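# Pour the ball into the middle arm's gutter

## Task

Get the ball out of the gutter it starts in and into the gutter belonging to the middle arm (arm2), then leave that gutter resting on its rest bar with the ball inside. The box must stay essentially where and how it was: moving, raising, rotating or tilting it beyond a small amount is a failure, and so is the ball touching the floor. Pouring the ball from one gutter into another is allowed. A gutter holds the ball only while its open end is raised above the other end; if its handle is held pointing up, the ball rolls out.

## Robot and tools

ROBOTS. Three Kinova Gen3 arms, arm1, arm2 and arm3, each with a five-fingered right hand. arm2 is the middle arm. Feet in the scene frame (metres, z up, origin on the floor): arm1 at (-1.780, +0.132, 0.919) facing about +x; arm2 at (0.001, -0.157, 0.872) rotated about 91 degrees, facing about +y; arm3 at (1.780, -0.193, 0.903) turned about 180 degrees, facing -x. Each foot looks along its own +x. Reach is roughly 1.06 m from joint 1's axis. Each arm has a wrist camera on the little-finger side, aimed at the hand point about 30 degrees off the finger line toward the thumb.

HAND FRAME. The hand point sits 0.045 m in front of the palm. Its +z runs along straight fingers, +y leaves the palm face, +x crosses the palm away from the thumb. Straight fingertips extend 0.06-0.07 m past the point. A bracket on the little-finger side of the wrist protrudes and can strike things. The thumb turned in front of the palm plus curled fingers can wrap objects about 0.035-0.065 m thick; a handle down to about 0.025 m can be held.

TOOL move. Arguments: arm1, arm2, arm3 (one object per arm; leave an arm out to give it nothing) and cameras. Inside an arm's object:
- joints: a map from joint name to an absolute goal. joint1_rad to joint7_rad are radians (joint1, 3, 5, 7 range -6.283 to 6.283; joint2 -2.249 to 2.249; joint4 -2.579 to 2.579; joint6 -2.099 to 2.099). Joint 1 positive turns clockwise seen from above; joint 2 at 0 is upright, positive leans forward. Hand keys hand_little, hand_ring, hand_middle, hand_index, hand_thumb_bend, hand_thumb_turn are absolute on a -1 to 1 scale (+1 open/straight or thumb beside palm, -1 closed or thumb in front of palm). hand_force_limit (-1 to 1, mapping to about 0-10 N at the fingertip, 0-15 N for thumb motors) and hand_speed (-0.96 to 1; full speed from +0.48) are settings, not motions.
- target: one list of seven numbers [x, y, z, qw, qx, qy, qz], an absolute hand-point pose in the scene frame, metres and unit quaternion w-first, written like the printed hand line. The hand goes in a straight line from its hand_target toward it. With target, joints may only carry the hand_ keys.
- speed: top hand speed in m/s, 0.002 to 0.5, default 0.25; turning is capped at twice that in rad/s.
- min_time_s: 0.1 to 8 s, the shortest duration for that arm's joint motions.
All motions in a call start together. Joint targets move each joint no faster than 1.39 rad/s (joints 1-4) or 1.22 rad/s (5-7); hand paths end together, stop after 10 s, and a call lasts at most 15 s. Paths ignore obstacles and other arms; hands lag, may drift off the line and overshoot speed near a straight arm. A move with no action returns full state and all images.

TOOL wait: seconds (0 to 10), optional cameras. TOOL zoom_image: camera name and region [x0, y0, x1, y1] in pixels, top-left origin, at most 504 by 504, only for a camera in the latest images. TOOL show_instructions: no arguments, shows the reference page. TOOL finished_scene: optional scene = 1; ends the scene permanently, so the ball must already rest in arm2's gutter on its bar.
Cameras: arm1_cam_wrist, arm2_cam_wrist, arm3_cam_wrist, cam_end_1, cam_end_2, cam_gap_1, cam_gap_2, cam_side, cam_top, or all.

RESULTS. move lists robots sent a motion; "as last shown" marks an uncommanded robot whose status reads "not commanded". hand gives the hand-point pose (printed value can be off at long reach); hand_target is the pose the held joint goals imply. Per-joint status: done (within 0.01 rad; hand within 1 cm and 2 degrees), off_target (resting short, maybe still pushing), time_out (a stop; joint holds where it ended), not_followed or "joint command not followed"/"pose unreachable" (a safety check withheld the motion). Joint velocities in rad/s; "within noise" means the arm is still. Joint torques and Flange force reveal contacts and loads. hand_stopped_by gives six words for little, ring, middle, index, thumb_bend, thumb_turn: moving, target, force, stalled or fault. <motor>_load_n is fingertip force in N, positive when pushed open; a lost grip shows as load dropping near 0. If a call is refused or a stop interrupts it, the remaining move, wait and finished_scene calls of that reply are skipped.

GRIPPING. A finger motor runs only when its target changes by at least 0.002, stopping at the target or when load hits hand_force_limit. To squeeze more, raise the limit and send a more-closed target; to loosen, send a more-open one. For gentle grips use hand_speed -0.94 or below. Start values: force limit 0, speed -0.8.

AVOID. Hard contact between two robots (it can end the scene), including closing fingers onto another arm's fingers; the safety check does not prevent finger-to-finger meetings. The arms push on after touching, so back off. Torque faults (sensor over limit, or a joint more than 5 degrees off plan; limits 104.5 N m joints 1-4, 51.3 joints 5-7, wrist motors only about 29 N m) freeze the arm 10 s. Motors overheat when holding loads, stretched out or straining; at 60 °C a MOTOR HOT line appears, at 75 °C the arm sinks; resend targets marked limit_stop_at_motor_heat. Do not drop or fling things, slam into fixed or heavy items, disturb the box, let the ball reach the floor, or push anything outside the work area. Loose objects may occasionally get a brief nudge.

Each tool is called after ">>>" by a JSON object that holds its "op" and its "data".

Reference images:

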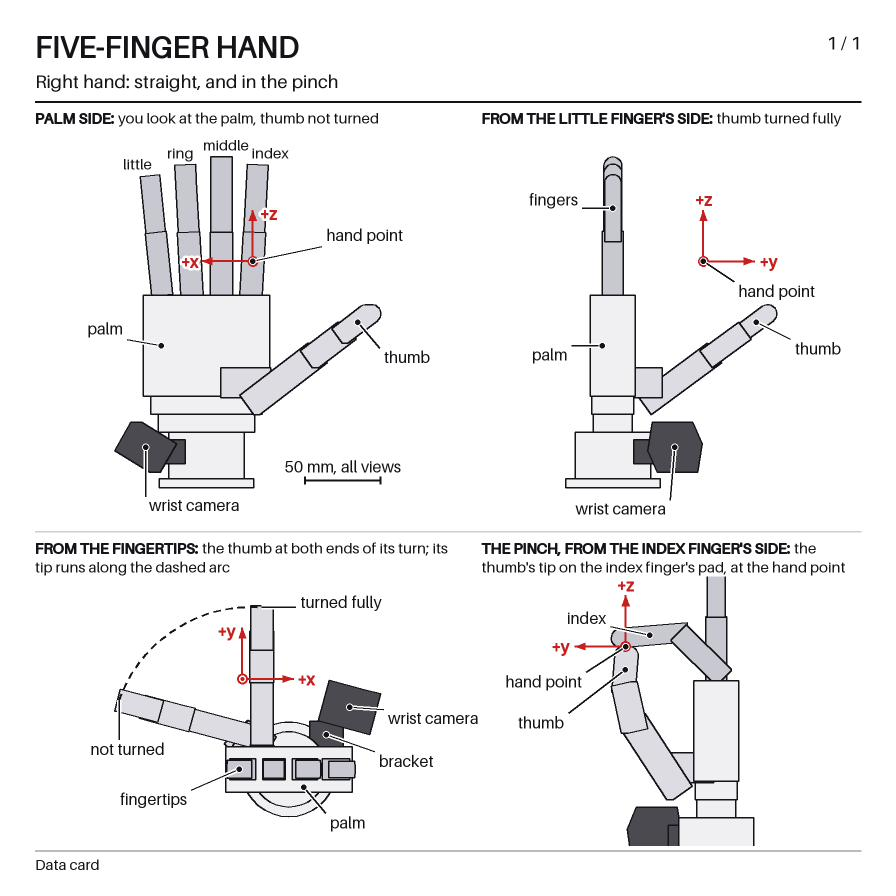

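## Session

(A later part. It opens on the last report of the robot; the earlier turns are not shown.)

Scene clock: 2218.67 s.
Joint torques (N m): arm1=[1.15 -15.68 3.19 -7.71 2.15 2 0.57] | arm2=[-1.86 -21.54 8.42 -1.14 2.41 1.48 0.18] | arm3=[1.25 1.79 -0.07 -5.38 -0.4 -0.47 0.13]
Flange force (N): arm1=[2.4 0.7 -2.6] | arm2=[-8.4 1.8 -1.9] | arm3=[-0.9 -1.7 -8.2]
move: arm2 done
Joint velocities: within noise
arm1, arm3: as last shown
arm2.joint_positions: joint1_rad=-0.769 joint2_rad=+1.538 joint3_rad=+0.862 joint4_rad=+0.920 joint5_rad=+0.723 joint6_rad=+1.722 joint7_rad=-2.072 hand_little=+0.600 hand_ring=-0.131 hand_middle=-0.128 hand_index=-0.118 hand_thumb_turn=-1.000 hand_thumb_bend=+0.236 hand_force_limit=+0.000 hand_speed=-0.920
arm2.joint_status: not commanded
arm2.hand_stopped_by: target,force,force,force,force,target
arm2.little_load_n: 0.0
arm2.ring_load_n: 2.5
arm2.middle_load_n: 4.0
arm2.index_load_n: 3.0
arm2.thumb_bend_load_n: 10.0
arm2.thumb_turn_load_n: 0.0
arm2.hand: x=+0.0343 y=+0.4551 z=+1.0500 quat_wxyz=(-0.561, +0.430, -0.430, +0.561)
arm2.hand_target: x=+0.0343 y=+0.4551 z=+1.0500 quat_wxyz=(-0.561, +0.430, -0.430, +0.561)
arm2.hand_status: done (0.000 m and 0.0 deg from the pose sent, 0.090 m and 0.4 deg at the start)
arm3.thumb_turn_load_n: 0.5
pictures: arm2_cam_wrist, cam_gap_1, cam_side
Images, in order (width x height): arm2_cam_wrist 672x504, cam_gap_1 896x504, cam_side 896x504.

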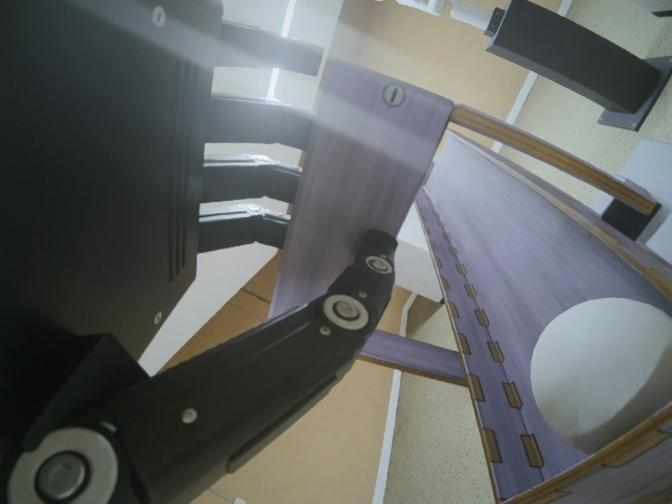

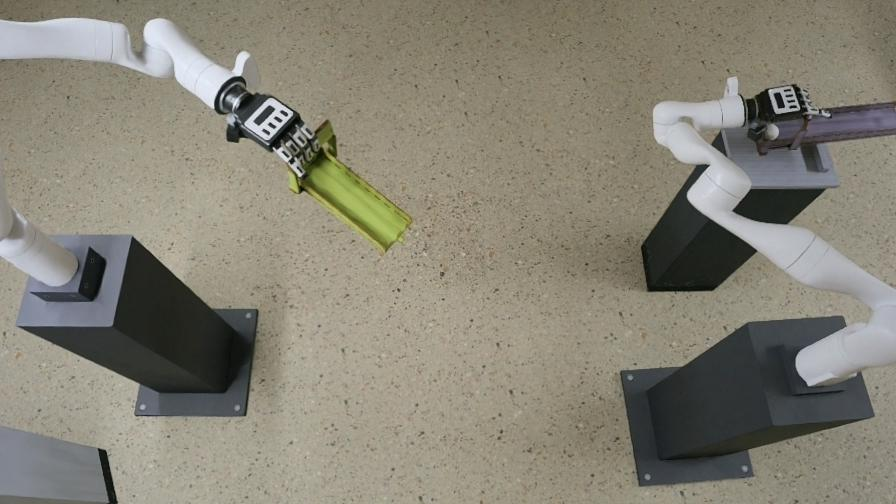

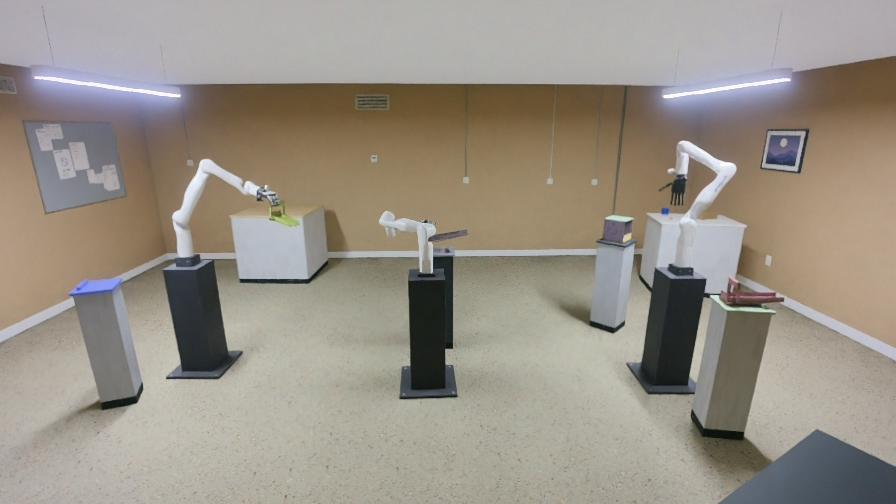

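>>> {"op": "move", "data": {"arm2": {"target": [0.0343, 0.4551, 0.998, 0.53769, -0.45923, 0.45923, -0.53769], "speed": 0.04}, "cameras": ["cam_gap_1", "arm2_cam_wrist", "cam_side", "cam_gap_2"]}}

>>> {"op": "zoom_image", "data": {"camera": "cam_side", "region": [420, 220, 480, 270]}}

>>> {"op": "zoom_image", "data": {"camera": "cam_gap_1", "region": [700, 50, 896, 200]}}

>>> {"op": "zoom_image", "data": {"camera": "cam_gap_2", "region": [60, 50, 280, 220]}}

Scene clock: 2246.00 s.
Joint torques (N m): arm1=[1.13 -15.7 3.16 -7.72 2.15 1.99 0.57] | arm2=[-1.86 -21.71 8.18 -1.28 2.36 1.62 0.15] | arm3=[1.23 1.82 -0.03 -5.37 -0.41 -0.48 0.14]
Flange force (N): arm1=[2.5 0.7 -2.6] | arm2=[-8.2 2.1 -1.7] | arm3=[-0.7 -1.6 -8.3]
move: arm2 done
Joint velocities: within noise
arm1, arm3: as last shown
arm1.little_load_n: 0.0
arm1.middle_load_n: 3.5
arm1.thumb_turn_load_n: 3.0
arm2.joint_positions: joint1_rad=-0.751 joint2_rad=+1.557 joint3_rad=+0.811 joint4_rad=+0.892 joint5_rad=+0.657 joint6_rad=+1.696 joint7_rad=-2.115 hand_little=+0.600 hand_ring=-0.131 hand_middle=-0.128 hand_index=-0.118 hand_thumb_turn=-1.000 hand_thumb_bend=+0.236 hand_force_limit=+0.000 hand_speed=-0.920
arm2.joint_status: not commanded
arm2.hand_stopped_by: target,force,force,force,force,target
arm2.little_load_n: 0.0
arm2.ring_load_n: 2.0
arm2.middle_load_n: 3.5
arm2.index_load_n: 3.0
arm2.thumb_bend_load_n: 10.5
arm2.thumb_turn_load_n: 0.5
arm2.hand: x=+0.0343 y=+0.4551 z=+0.9980 quat_wxyz=(-0.538, +0.459, -0.459, +0.538)
arm2.hand_target: x=+0.0343 y=+0.4551 z=+0.9980 quat_wxyz=(-0.538, +0.459, -0.459, +0.538)
arm2.hand_status: done (0.000 m and 0.0 deg from the pose sent, 0.052 m and 6.0 deg at the start)
arm3.thumb_turn_load_n: 0.0
pictures: arm2_cam_wrist, cam_gap_1, cam_gap_2, cam_side
Images, in order (width x height): arm2_cam_wrist 672x504, cam_gap_1 896x504, cam_gap_2 896x504, cam_side 896x504.

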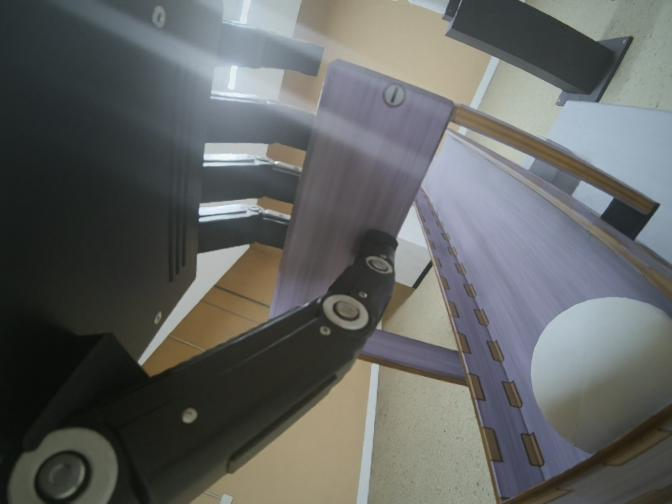

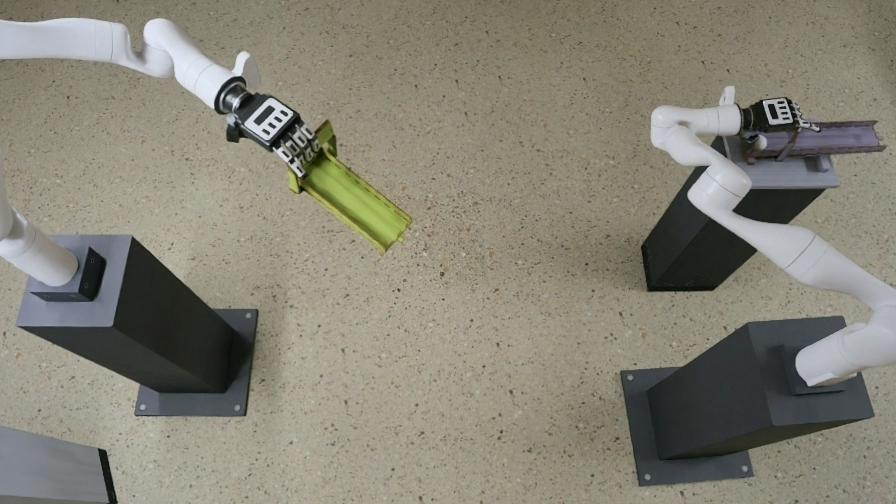

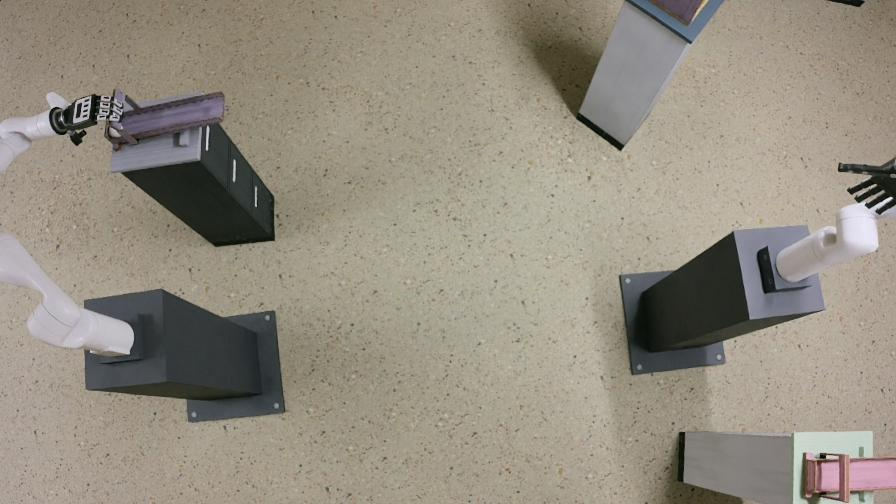

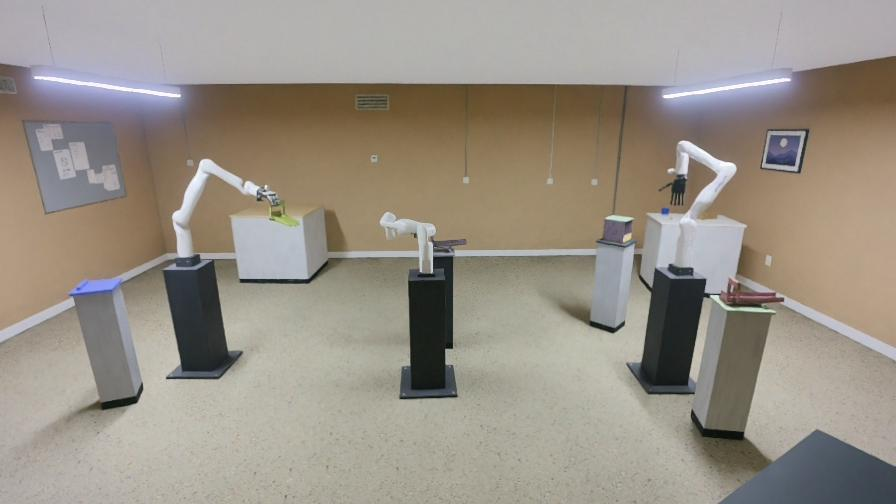

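Scaled by 8.400 from the camera's image (finer frame: 1280x720).

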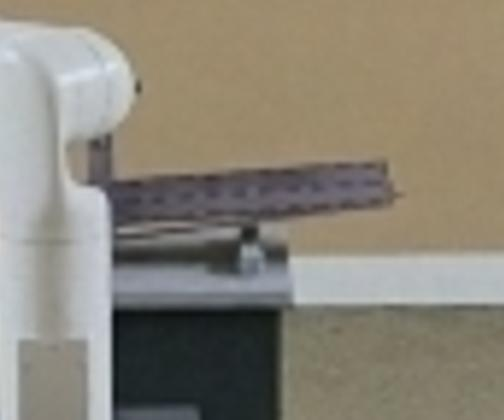

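Scaled by 2.571 from the camera's image (finer frame: 1280x720).

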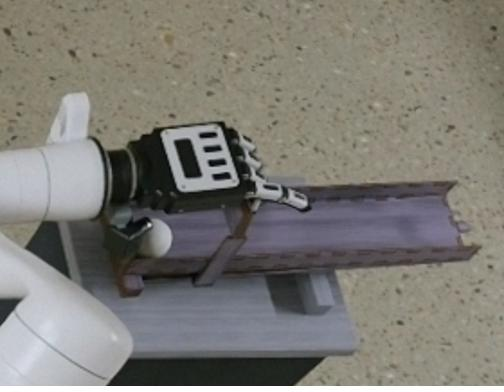

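Scaled by 2.291 from the camera's image (finer frame: 1280x720).

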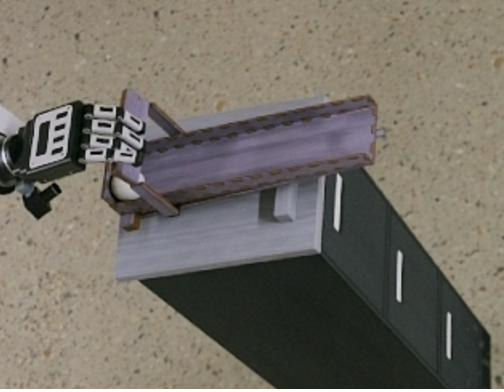

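>>> {"op": "move", "data": {"arm2": {"target": [0.0343, 0.4551, 0.985, 0.53769, -0.45923, 0.45923, -0.53769], "speed": 0.02}, "cameras": ["cam_side"]}}

>>> {"op": "zoom_image", "data": {"camera": "cam_side", "region": [420, 220, 480, 270]}}

Scene clock: 2265.53 s.
Joint torques (N m): arm1=[1.13 -15.7 3.17 -7.7 2.13 1.98 0.54] | arm2=[-1.88 -21.73 8.09 -1.15 2.37 1.65 0.14] | arm3=[1.24 1.81 -0.03 -5.36 -0.4 -0.49 0.15]
Flange force (N): arm1=[2.4 0.6 -2.5] | arm2=[-8.6 2.3 -1.9] | arm3=[-0.7 -1.6 -8.3]
move: arm2 done
Joint velocities: within noise
arm1, arm3: as last shown
arm1.ring_load_n: 4.5
arm1.thumb_turn_load_n: 3.5
arm2.joint_positions: joint1_rad=-0.745 joint2_rad=+1.580 joint3_rad=+0.806 joint4_rad=+0.872 joint5_rad=+0.649 joint6_rad=+1.703 joint7_rad=-2.125 hand_little=+0.600 hand_ring=-0.131 hand_middle=-0.128 hand_index=-0.118 hand_thumb_turn=-1.000 hand_thumb_bend=+0.236 hand_force_limit=+0.000 hand_speed=-0.920
arm2.joint_status: not commanded
arm2.hand_stopped_by: target,force,force,force,force,target
arm2.little_load_n: 0.0
arm2.ring_load_n: 2.5
arm2.middle_load_n: 4.0
arm2.index_load_n: 3.0
arm2.thumb_bend_load_n: 10.5
arm2.thumb_turn_load_n: 0.0
arm2.hand: x=+0.0343 y=+0.4551 z=+0.9850 quat_wxyz=(-0.538, +0.459, -0.459, +0.538)
arm2.hand_target: x=+0.0343 y=+0.4551 z=+0.9850 quat_wxyz=(-0.538, +0.459, -0.459, +0.538)
arm2.hand_status: done (0.000 m and 0.0 deg from the pose sent, 0.013 m and 0.0 deg at the start)
Images, in order (width x height): cam_side 896x504.

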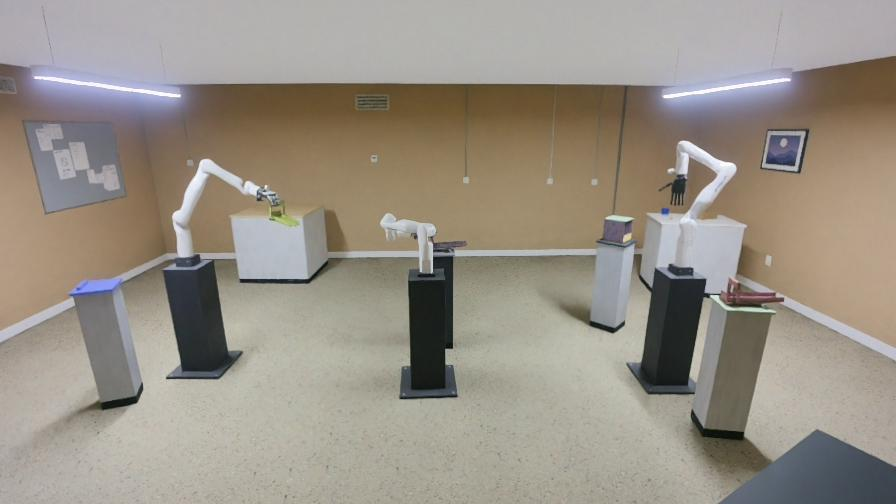

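Scaled by 8.400 from the camera's image (finer frame: 1280x720).

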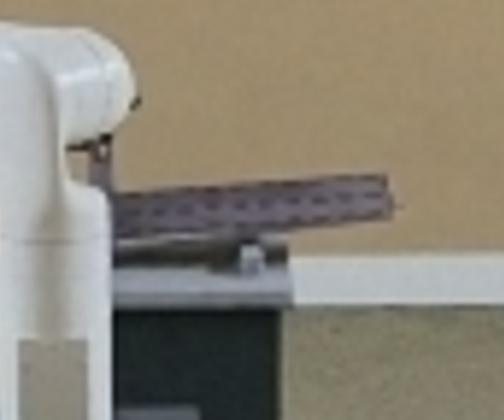

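>>> {"op": "move", "data": {"arm2": {"target": [0.0343, 0.4551, 0.98, 0.53769, -0.45923, 0.45923, -0.53769], "speed": 0.015}, "cameras": []}}

>>> {"op": "move", "data": {"arm2": {"target": [0.0343, 0.4551, 0.9775, 0.53769, -0.45923, 0.45923, -0.53769], "speed": 0.015}, "cameras": ["cam_side", "cam_gap_1", "arm2_cam_wrist"]}}

>>> {"op": "zoom_image", "data": {"camera": "cam_side", "region": [420, 220, 480, 270]}}

>>> {"op": "zoom_image", "data": {"camera": "cam_gap_1", "region": [700, 50, 896, 200]}}

Scene clock: 2277.27 s.
Joint torques (N m): arm1=[1.11 -15.7 3.18 -7.72 2.14 2 0.56] | arm2=[-2.09 -21.38 7.6 -1.25 2.09 1.43 0.19] | arm3=[1.25 1.81 -0.02 -5.36 -0.39 -0.51 0.18]
Flange force (N): arm1=[2.5 0.7 -2.5] | arm2=[-8.6 1.4 -1.5] | arm3=[-0.6 -1.5 -8.4]
move: arm2 done
Joint velocities: within noise
arm1, arm3: as last shown
arm1.ring_load_n: 5.0
arm2.joint_positions: joint1_rad=-0.742 joint2_rad=+1.590 joint3_rad=+0.804 joint4_rad=+0.863 joint5_rad=+0.646 joint6_rad=+1.706 joint7_rad=-2.129 hand_little=+0.600 hand_ring=-0.131 hand_middle=-0.128 hand_index=-0.118 hand_thumb_turn=-1.000 hand_thumb_bend=+0.236 hand_force_limit=+0.000 hand_speed=-0.920
arm2.joint_status: not commanded
arm2.hand_stopped_by: target,force,force,force,force,target
arm2.little_load_n: 0.0
arm2.ring_load_n: 2.5
arm2.middle_load_n: 4.0
arm2.index_load_n: 4.0
arm2.thumb_bend_load_n: 9.5
arm2.thumb_turn_load_n: 0.5
arm2.hand: x=+0.0343 y=+0.4551 z=+0.9800 quat_wxyz=(-0.538, +0.459, -0.459, +0.538)
arm2.hand_target: x=+0.0343 y=+0.4551 z=+0.9800 quat_wxyz=(-0.538, +0.459, -0.459, +0.538)
arm2.hand_status: done (0.000 m and 0.0 deg from the pose sent, 0.005 m and 0.0 deg at the start)

Scene clock: 2278.23 s.
Joint torques (N m): arm1=[1.13 -15.7 3.2 -7.74 2.12 1.97 0.56] | arm2=[-1.25 -17.71 4.13 -1.31 -0.21 -0.47 0.4] | arm3=[1.25 1.8 -0.06 -5.33 -0.41 -0.47 0.18]
Flange force (N): arm1=[2.5 0.7 -2.6] | arm2=[-7.2 -7.5 -1.6] | arm3=[-0.8 -1.6 -8.4]
move: arm2 done
Joint velocities: within noise
arm1.joint_positions: joint1_rad=-0.826 joint2_rad=+0.558 joint3_rad=+0.335 joint4_rad=+1.653 joint5_rad=+1.593 joint6_rad=+1.068 joint7_rad=+4.075 hand_little=+0.600 hand_ring=-0.157 hand_middle=-0.134 hand_index=-0.124 hand_thumb_turn=-1.000 hand_thumb_bend=+0.273 hand_force_limit=+0.000 hand_speed=-0.920
arm1.joint_status: not commanded
arm1.hand_stopped_by: target,force,force,force,force,target
arm1.little_load_n: -0.5
arm1.ring_load_n: 5.0
arm1.middle_load_n: 4.0
arm1.index_load_n: 5.5
arm1.thumb_bend_load_n: 13.0
arm1.thumb_turn_load_n: 3.0
arm1.hand: x=-1.1000 y=+0.2050 z=+1.2900 quat_wxyz=(+0.299, -0.332, +0.665, -0.599)
arm1.hand_target: x=-1.1000 y=+0.2050 z=+1.2900 quat_wxyz=(+0.299, -0.332, +0.665, -0.599)
arm1.hand_status: not commanded
arm2.joint_positions: joint1_rad=-0.741 joint2_rad=+1.594 joint3_rad=+0.803 joint4_rad=+0.859 joint5_rad=+0.644 joint6_rad=+1.708 joint7_rad=-2.131 hand_little=+0.600 hand_ring=-0.130 hand_middle=-0.128 hand_index=-0.118 hand_thumb_turn=-1.000 hand_thumb_bend=+0.236 hand_force_limit=+0.000 hand_speed=-0.920
arm2.joint_status: not commanded
arm2.hand_stopped_by: target,force,force,force,force,target
arm2.little_load_n: 0.0
arm2.ring_load_n: 3.5
arm2.middle_load_n: 4.5
arm2.index_load_n: 4.5
arm2.thumb_bend_load_n: 8.0
arm2.thumb_turn_load_n: 0.5
arm2.hand: x=+0.0343 y=+0.4551 z=+0.9775 quat_wxyz=(-0.538, +0.459, -0.459, +0.538)
arm2.hand_target: x=+0.0343 y=+0.4551 z=+0.9775 quat_wxyz=(-0.538, +0.459, -0.459, +0.538)
arm2.hand_status: done (0.000 m and 0.0 deg from the pose sent, 0.003 m and 0.0 deg at the start)
arm3: as last shown
pictures: arm2_cam_wrist, cam_gap_1, cam_side
Images, in order (width x height): arm2_cam_wrist 672x504, cam_gap_1 896x504, cam_side 896x504.

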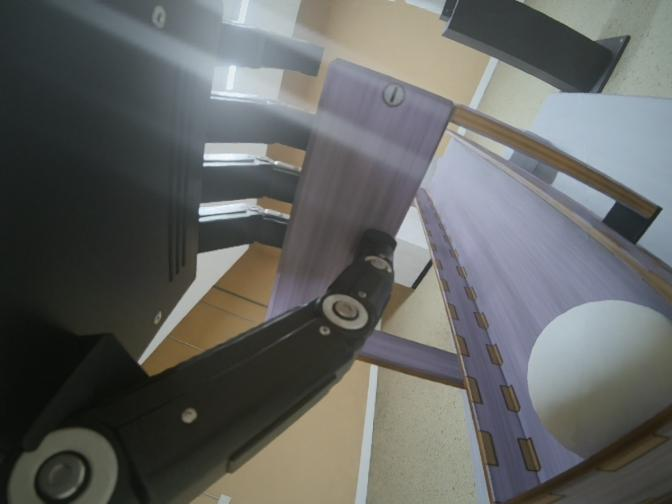

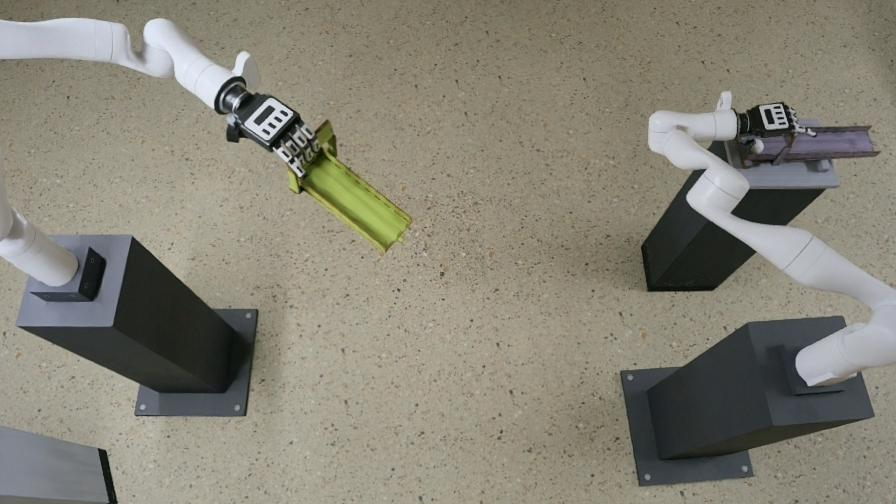

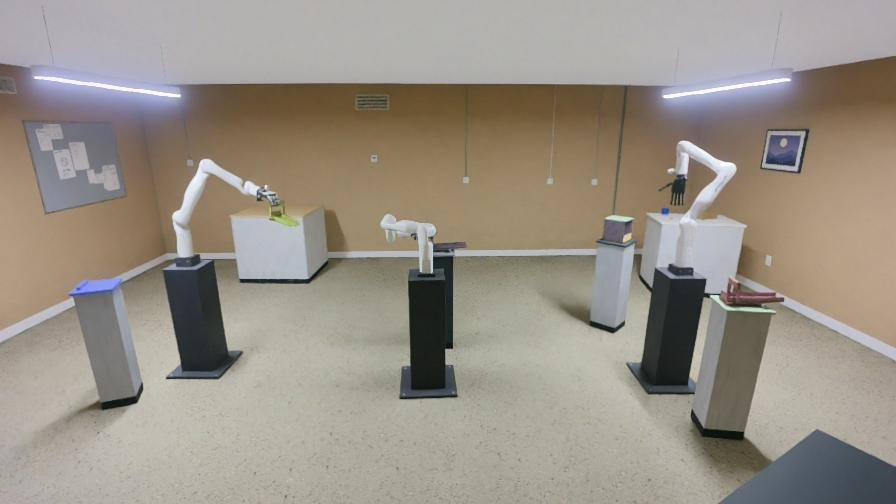

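Scaled by 8.400 from the camera's image (finer frame: 1280x720).

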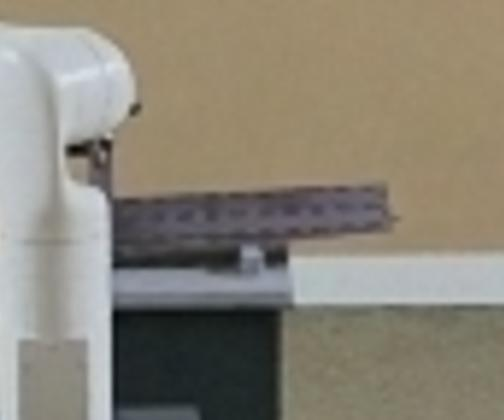

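Scaled by 2.571 from the camera's image (finer frame: 1280x720).

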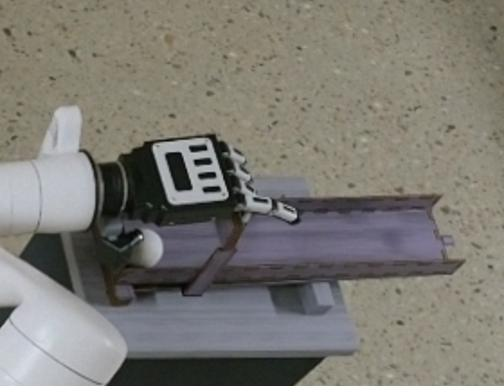

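>>> {"op": "move", "data": {"arm2": {"target": [0.0343, 0.4551, 0.9792, 0.53769, -0.45923, 0.45923, -0.53769], "speed": 0.015}, "cameras": []}}

>>> {"op": "move", "data": {"arm2": {"joints": {"hand_speed": -0.85, "hand_thumb_bend": 0.32, "hand_index": 0.0, "hand_middle": 0.0, "hand_ring": 0.0}}, "cameras": ["cam_side", "cam_gap_1", "arm2_cam_wrist"]}}

>>> {"op": "zoom_image", "data": {"camera": "cam_side", "region": [420, 220, 480, 270]}}

>>> {"op": "zoom_image", "data": {"camera": "cam_gap_1", "region": [700, 50, 896, 200]}}

Scene clock: 2301.43 s.
Joint torques (N m): arm1=[1.13 -15.68 3.19 -7.72 2.14 1.99 0.56] | arm2=[-2.06 -21.15 7.49 -1.31 2.05 1.32 0.17] | arm3=[1.26 1.79 -0.04 -5.35 -0.43 -0.5 0.16]
Flange force (N): arm1=[2.5 0.7 -2.6] | arm2=[-8.2 0.9 -1.4] | arm3=[-0.8 -1.6 -8.4]
move: arm2 done
Joint velocities: within noise
arm1: as last shown
arm1.little_load_n: 0.0
arm1.middle_load_n: 3.5
arm1.thumb_turn_load_n: 3.5
arm2.joint_positions: joint1_rad=-0.742 joint2_rad=+1.591 joint3_rad=+0.804 joint4_rad=+0.862 joint5_rad=+0.645 joint6_rad=+1.707 joint7_rad=-2.130 hand_little=+0.600 hand_ring=-0.130 hand_middle=-0.128 hand_index=-0.118 hand_thumb_turn=-1.000 hand_thumb_bend=+0.236 hand_force_limit=+0.000 hand_speed=-0.920
arm2.joint_status: not commanded
arm2.hand_stopped_by: target,force,force,force,force,target
arm2.little_load_n: 0.0
arm2.ring_load_n: 3.5
arm2.middle_load_n: 4.5
arm2.index_load_n: 4.0
arm2.thumb_bend_load_n: 8.5
arm2.thumb_turn_load_n: 0.0
arm2.hand: x=+0.0343 y=+0.4551 z=+0.9792 quat_wxyz=(-0.538, +0.459, -0.459, +0.538)
arm2.hand_target: x=+0.0343 y=+0.4551 z=+0.9792 quat_wxyz=(-0.538, +0.459, -0.459, +0.538)
arm2.hand_status: done (0.000 m and 0.0 deg from the pose sent, 0.002 m and 0.0 deg at the start)
arm3.joint_positions: joint1_rad=+0.220 joint2_rad=-0.459 joint3_rad=-0.095 joint4_rad=+1.566 joint5_rad=-0.007 joint6_rad=+2.054 joint7_rad=-2.193 hand_little=+1.000 hand_ring=+1.000 hand_middle=+1.000 hand_index=+1.000 hand_thumb_turn=+1.000 hand_thumb_bend=+1.000 hand_force_limit=+0.000 hand_speed=-0.800
arm3.joint_status: not commanded
arm3.hand_stopped_by: target,target,target,target,target,target
arm3.little_load_n: 0.0
arm3.ring_load_n: 0.0
arm3.middle_load_n: 0.0
arm3.index_load_n: 0.0
arm3.thumb_bend_load_n: 0.0
arm3.thumb_turn_load_n: 0.0
arm3.hand: x=+1.6375 y=-0.1786 z=+1.3831 quat_wxyz=(-0.014, +0.920, -0.391, +0.002)
arm3.hand_target: x=+1.6375 y=-0.1786 z=+1.3831 quat_wxyz=(-0.014, +0.920, -0.391, +0.002)
arm3.hand_status: not commanded

Scene clock: 2302.30 s.
Joint torques (N m): arm1=[1.1 -15.71 3.19 -7.74 2.13 2 0.55] | arm2=[-1.82 -20.84 7.1 -1.2 1.64 1.23 0.17] | arm3=[1.19 1.79 -0.04 -5.32 -0.39 -0.47 0.15]
Flange force (N): arm1=[2.5 0.7 -2.5] | arm2=[-8.4 0.0 -1.6] | arm3=[-0.8 -1.5 -8.5]
move: arm2 done
Joint velocities: within noise
arm1, arm3: as last shown
arm2.joint_positions: joint1_rad=-0.742 joint2_rad=+1.591 joint3_rad=+0.804 joint4_rad=+0.862 joint5_rad=+0.645 joint6_rad=+1.707 joint7_rad=-2.130 hand_little=+0.600 hand_ring=+0.000 hand_middle=+0.000 hand_index=+0.000 hand_thumb_turn=-1.000 hand_thumb_bend=+0.320 hand_force_limit=+0.000 hand_speed=-0.850
arm2.joint_status: all done
arm2.hand_stopped_by: target,target,target,target,target,target
arm2.little_load_n: 0.0
arm2.ring_load_n: 0.0
arm2.middle_load_n: 0.0
arm2.index_load_n: 0.0
arm2.thumb_bend_load_n: 0.0
arm2.thumb_turn_load_n: 0.0
arm2.hand: x=+0.0343 y=+0.4551 z=+0.9792 quat_wxyz=(-0.538, +0.459, -0.459, +0.538)
arm2.hand_target: x=+0.0343 y=+0.4551 z=+0.9792 quat_wxyz=(-0.538, +0.459, -0.459, +0.538)
arm2.hand_status: not commanded
pictures: arm2_cam_wrist, cam_gap_1, cam_side
Images, in order (width x height): arm2_cam_wrist 672x504, cam_gap_1 896x504, cam_side 896x504.

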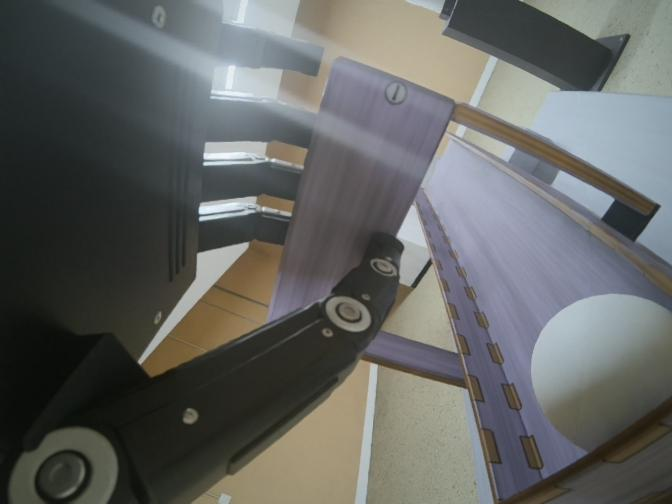

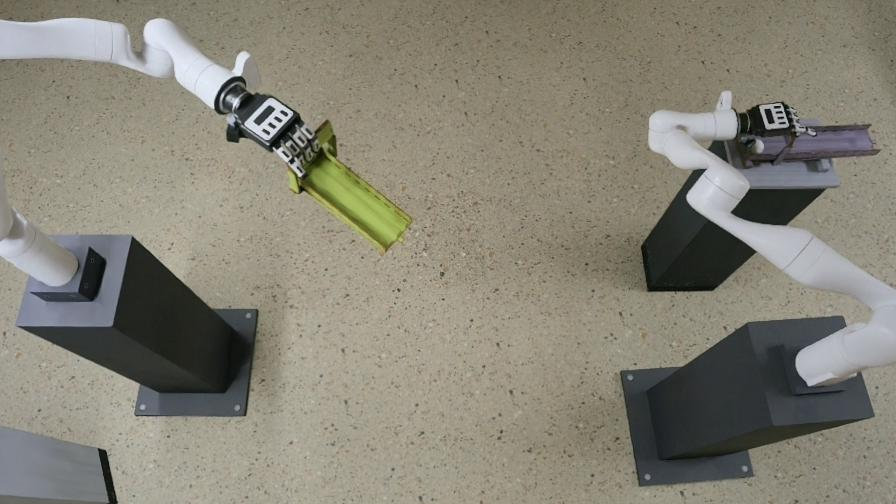

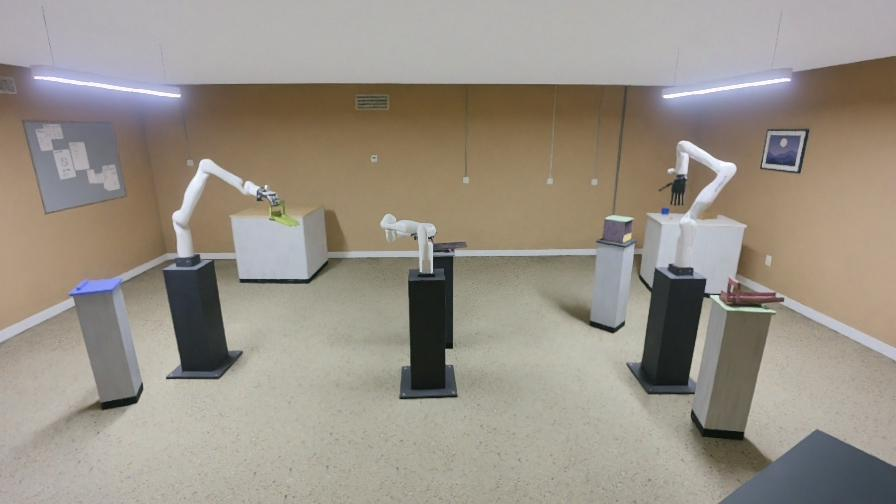

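Scaled by 8.400 from the camera's image (finer frame: 1280x720).

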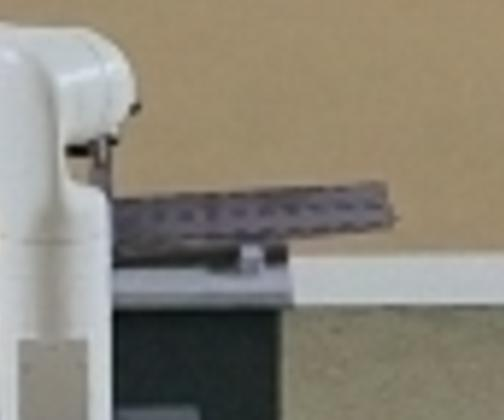

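Scaled by 2.571 from the camera's image (finer frame: 1280x720).

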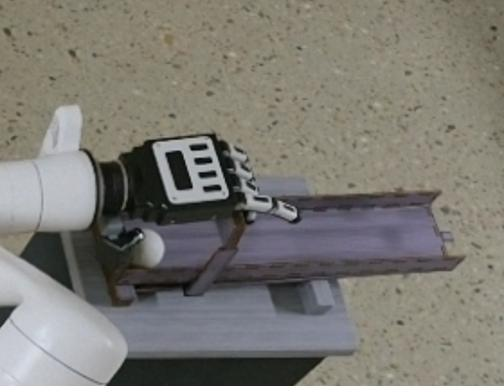

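>>> {"op": "move", "data": {"arm2": {"joints": {"hand_speed": -0.6, "hand_thumb_bend": 0.6, "hand_index": 0.6, "hand_middle": 0.6, "hand_ring": 0.6, "hand_little": 0.7}}, "cameras": ["arm2_cam_wrist"]}}

>>> {"op": "move", "data": {"arm2": {"target": [0.0214, 0.4551, 1.0275, 0.53769, -0.45923, 0.45923, -0.53769], "speed": 0.04}, "cameras": ["arm2_cam_wrist", "cam_gap_1"]}}

>>> {"op": "zoom_image", "data": {"camera": "cam_gap_1", "region": [700, 50, 896, 200]}}

Scene clock: 2317.13 s.
Joint torques (N m): arm1=[1.14 -15.66 3.19 -7.73 2.12 2 0.58] | arm2=[-1.87 -20.85 7.11 -1.19 1.67 1.22 0.19] | arm3=[1.21 1.76 -0.07 -5.38 -0.35 -0.48 0.18]
Flange force (N): arm1=[2.6 0.7 -2.6] | arm2=[-8.6 0.1 -1.6] | arm3=[-0.8 -1.5 -8.3]
move: arm2 done
Joint velocities: within noise
arm1, arm3: as last shown
arm1.middle_load_n: 4.0
arm2.joint_positions: joint1_rad=-0.742 joint2_rad=+1.591 joint3_rad=+0.804 joint4_rad=+0.862 joint5_rad=+0.645 joint6_rad=+1.707 joint7_rad=-2.130 hand_little=+0.700 hand_ring=+0.600 hand_middle=+0.600 hand_index=+0.600 hand_thumb_turn=-1.000 hand_thumb_bend=+0.600 hand_force_limit=+0.000 hand_speed=-0.600
arm2.joint_status: all done
arm2.hand_stopped_by: target,target,target,target,target,target
arm2.little_load_n: 0.0
arm2.ring_load_n: -0.5
arm2.middle_load_n: 0.0
arm2.index_load_n: 0.0
arm2.thumb_bend_load_n: 0.0
arm2.thumb_turn_load_n: 0.0
arm2.hand: x=+0.0343 y=+0.4551 z=+0.9792 quat_wxyz=(-0.538, +0.459, -0.459, +0.538)
arm2.hand_target: x=+0.0343 y=+0.4551 z=+0.9792 quat_wxyz=(-0.538, +0.459, -0.459, +0.538)
arm2.hand_status: not commanded
Images, in order (width x height): arm2_cam_wrist 672x504.

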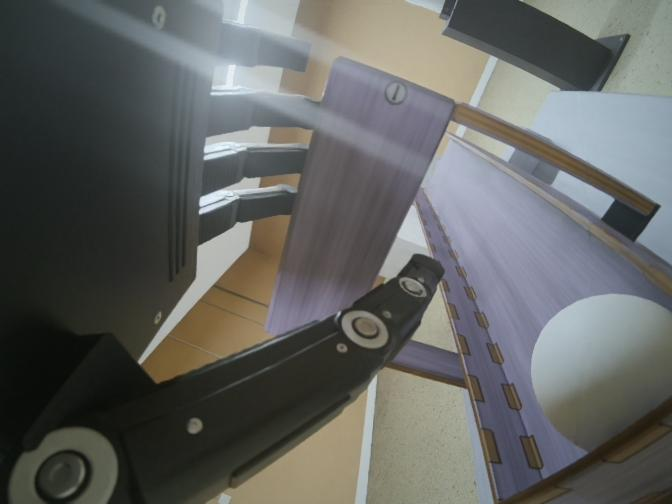

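Scene clock: 2318.87 s.
Joint torques (N m): arm1=[1.14 -15.71 3.16 -7.75 2.13 2 0.55] | arm2=[-1.88 -20.85 7.25 -1.57 1.72 1.1 0.18] | arm3=[1.2 1.75 -0.04 -5.37 -0.37 -0.52 0.14]
Flange force (N): arm1=[2.5 0.7 -2.6] | arm2=[-8.2 -0.6 -1.5] | arm3=[-0.8 -1.5 -8.4]
move: arm2 done
Joint velocities: within noise
arm1, arm3: as last shown
arm1.middle_load_n: 3.5
arm1.thumb_turn_load_n: 3.0
arm2.joint_positions: joint1_rad=-0.769 joint2_rad=+1.512 joint3_rad=+0.823 joint4_rad=+0.893 joint5_rad=+0.671 joint6_rad=+1.716 joint7_rad=-2.072 hand_little=+0.700 hand_ring=+0.600 hand_middle=+0.600 hand_index=+0.600 hand_thumb_turn=-1.000 hand_thumb_bend=+0.600 hand_force_limit=+0.000 hand_speed=-0.600
arm2.joint_status: not commanded
arm2.hand_stopped_by: target,target,target,target,target,target
arm2.little_load_n: 0.0
arm2.ring_load_n: 0.0
arm2.middle_load_n: 0.0
arm2.index_load_n: 0.0
arm2.thumb_bend_load_n: 0.0
arm2.thumb_turn_load_n: 0.0
arm2.hand: x=+0.0214 y=+0.4551 z=+1.0275 quat_wxyz=(-0.538, +0.459, -0.459, +0.538)
arm2.hand_target: x=+0.0214 y=+0.4551 z=+1.0275 quat_wxyz=(-0.538, +0.459, -0.459, +0.538)
arm2.hand_status: done (0.000 m and 0.0 deg from the pose sent, 0.050 m and 0.0 deg at the start)
Images, in order (width x height): arm2_cam_wrist 672x504, cam_gap_1 896x504.

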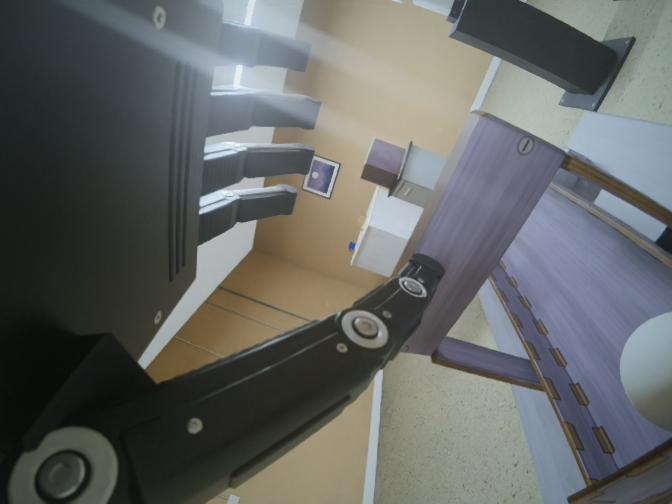

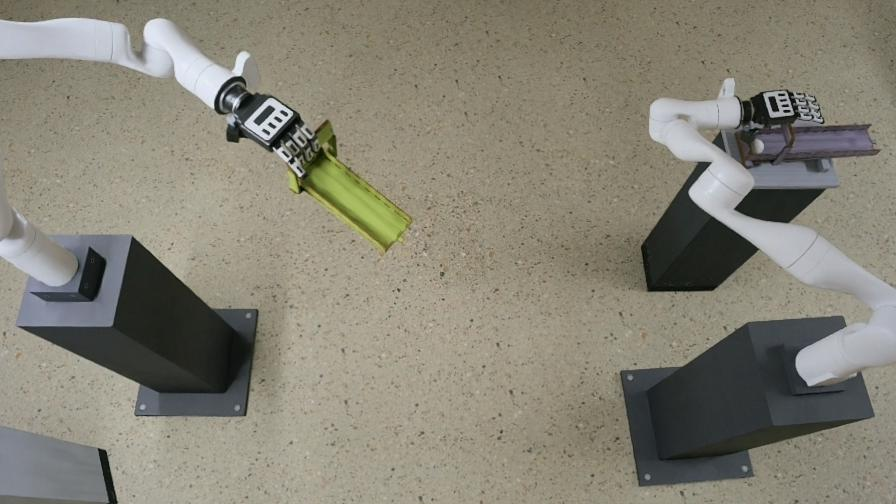

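Scaled by 2.571 from the camera's image (finer frame: 1280x720).

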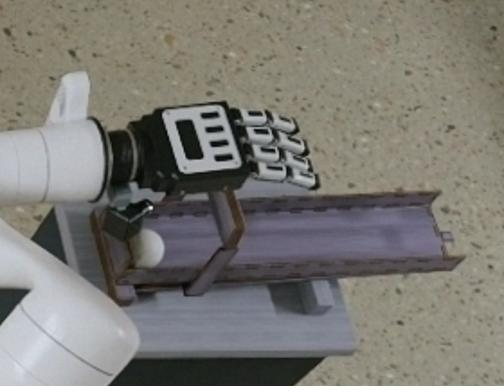

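>>> {"op": "move", "data": {"arm2": {"target": [-0.02, 0.44, 1.19, 0.53769, -0.45923, 0.45923, -0.53769], "speed": 0.15}, "cameras": ["cam_side", "cam_gap_1", "cam_gap_2"]}}

>>> {"op": "zoom_image", "data": {"camera": "cam_gap_1", "region": [700, 50, 896, 200]}}

>>> {"op": "zoom_image", "data": {"camera": "cam_side", "region": [420, 220, 480, 270]}}

>>> {"op": "zoom_image", "data": {"camera": "cam_gap_2", "region": [60, 50, 280, 220]}}

Scene clock: 2332.83 s.
Joint torques (N m): arm1=[1.12 -15.71 3.22 -7.75 2.13 1.98 0.55] | arm2=[-1.87 -20.48 7.15 -2.91 1.91 0.59 0.19] | arm3=[1.25 1.76 -0.08 -5.32 -0.4 -0.51 0.17]
Flange force (N): arm1=[2.5 0.7 -2.6] | arm2=[-8.0 -2.2 -1.4] | arm3=[-0.9 -1.6 -8.6]
move: arm2 done
Joint velocities: within noise
arm1, arm3: as last shown
arm1.middle_load_n: 4.0
arm2.joint_positions: joint1_rad=-0.853 joint2_rad=+1.274 joint3_rad=+0.900 joint4_rad=+0.909 joint5_rad=+0.774 joint6_rad=+1.784 joint7_rad=-1.840 hand_little=+0.700 hand_ring=+0.600 hand_middle=+0.600 hand_index=+0.600 hand_thumb_turn=-1.000 hand_thumb_bend=+0.600 hand_force_limit=+0.000 hand_speed=-0.600
arm2.joint_status: not commanded
arm2.hand_stopped_by: target,target,target,target,target,target
arm2.little_load_n: 0.0
arm2.ring_load_n: 0.0
arm2.middle_load_n: 0.0
arm2.index_load_n: 0.0
arm2.thumb_bend_load_n: 0.0
arm2.thumb_turn_load_n: 0.0
arm2.hand: x=-0.0200 y=+0.4400 z=+1.1900 quat_wxyz=(-0.538, +0.459, -0.459, +0.538)
arm2.hand_target: x=-0.0200 y=+0.4400 z=+1.1900 quat_wxyz=(-0.538, +0.459, -0.459, +0.538)
arm2.hand_status: done (0.000 m and 0.0 deg from the pose sent, 0.168 m and 0.0 deg at the start)
arm3.ring_load_n: -0.5
pictures: cam_gap_1, cam_gap_2, cam_side
Images, in order (width x height): cam_gap_1 896x504, cam_gap_2 896x504, cam_side 896x504.

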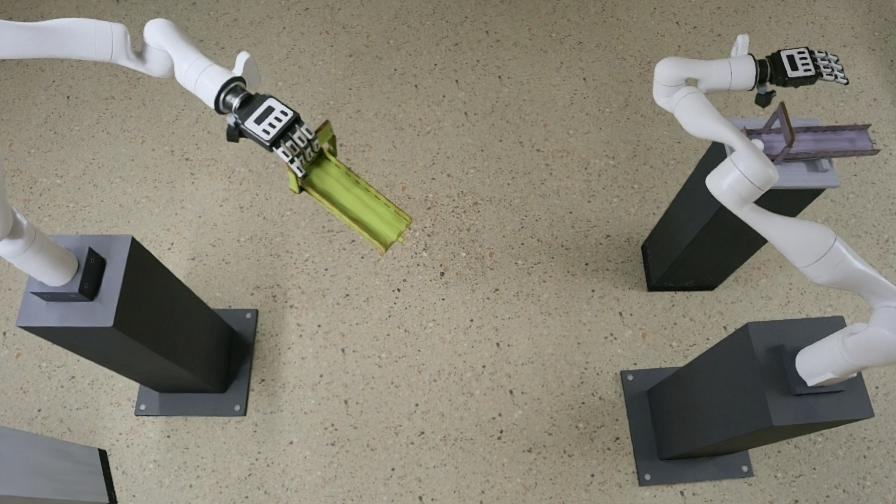

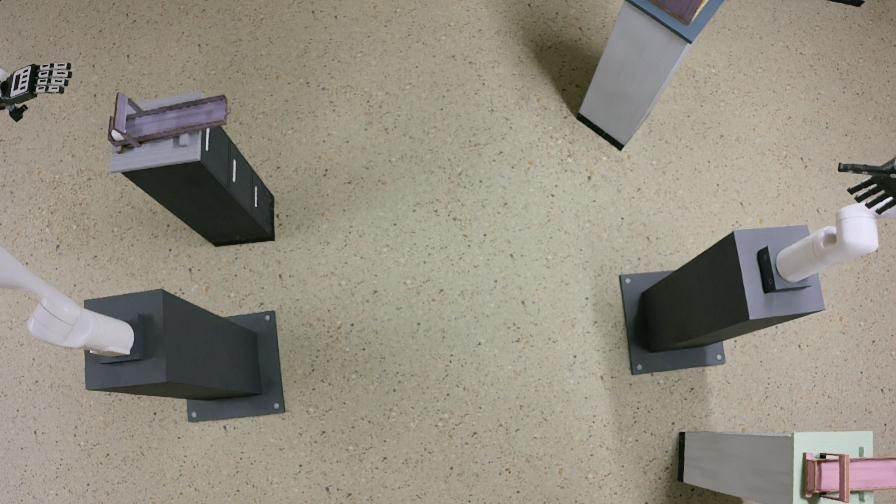

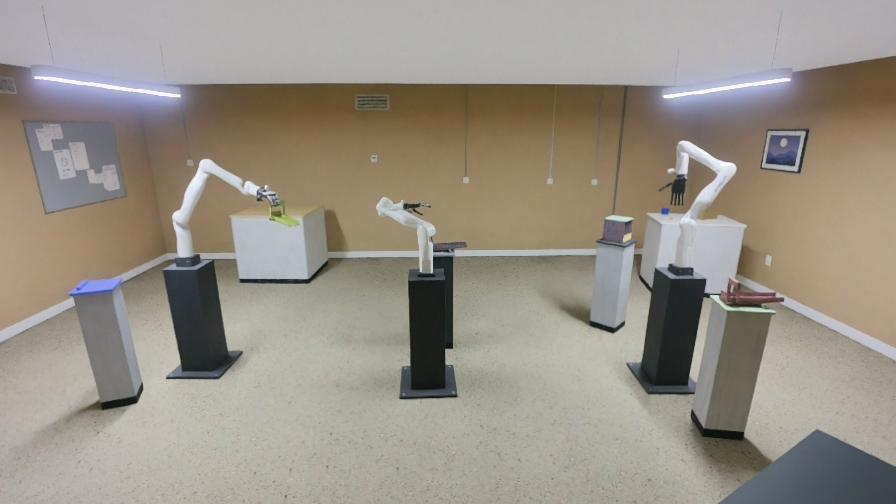

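Scaled by 2.571 from the camera's image (finer frame: 1280x720).

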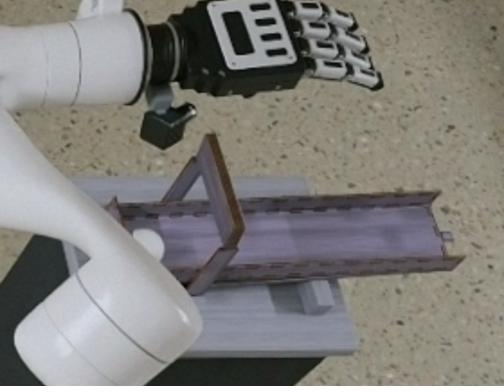

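Scaled by 8.400 from the camera's image (finer frame: 1280x720).

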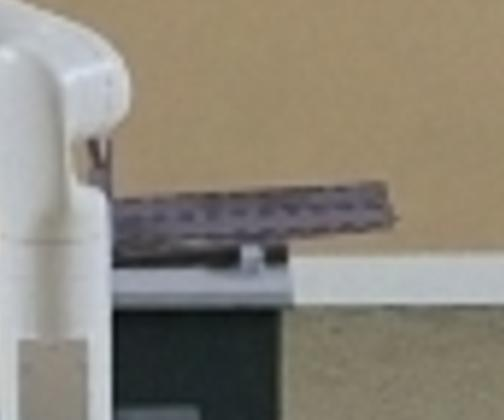

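Scaled by 2.291 from the camera's image (finer frame: 1280x720).

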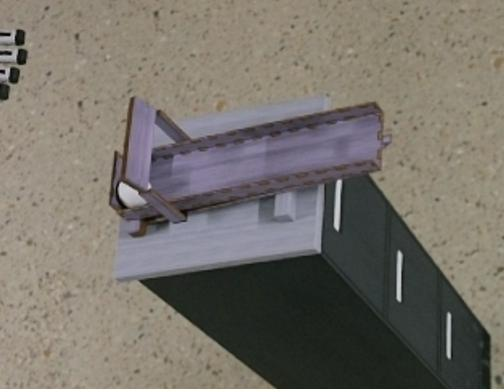

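>>> {"op": "finished_scene", "data": {}}

The scene is finished: the task was done.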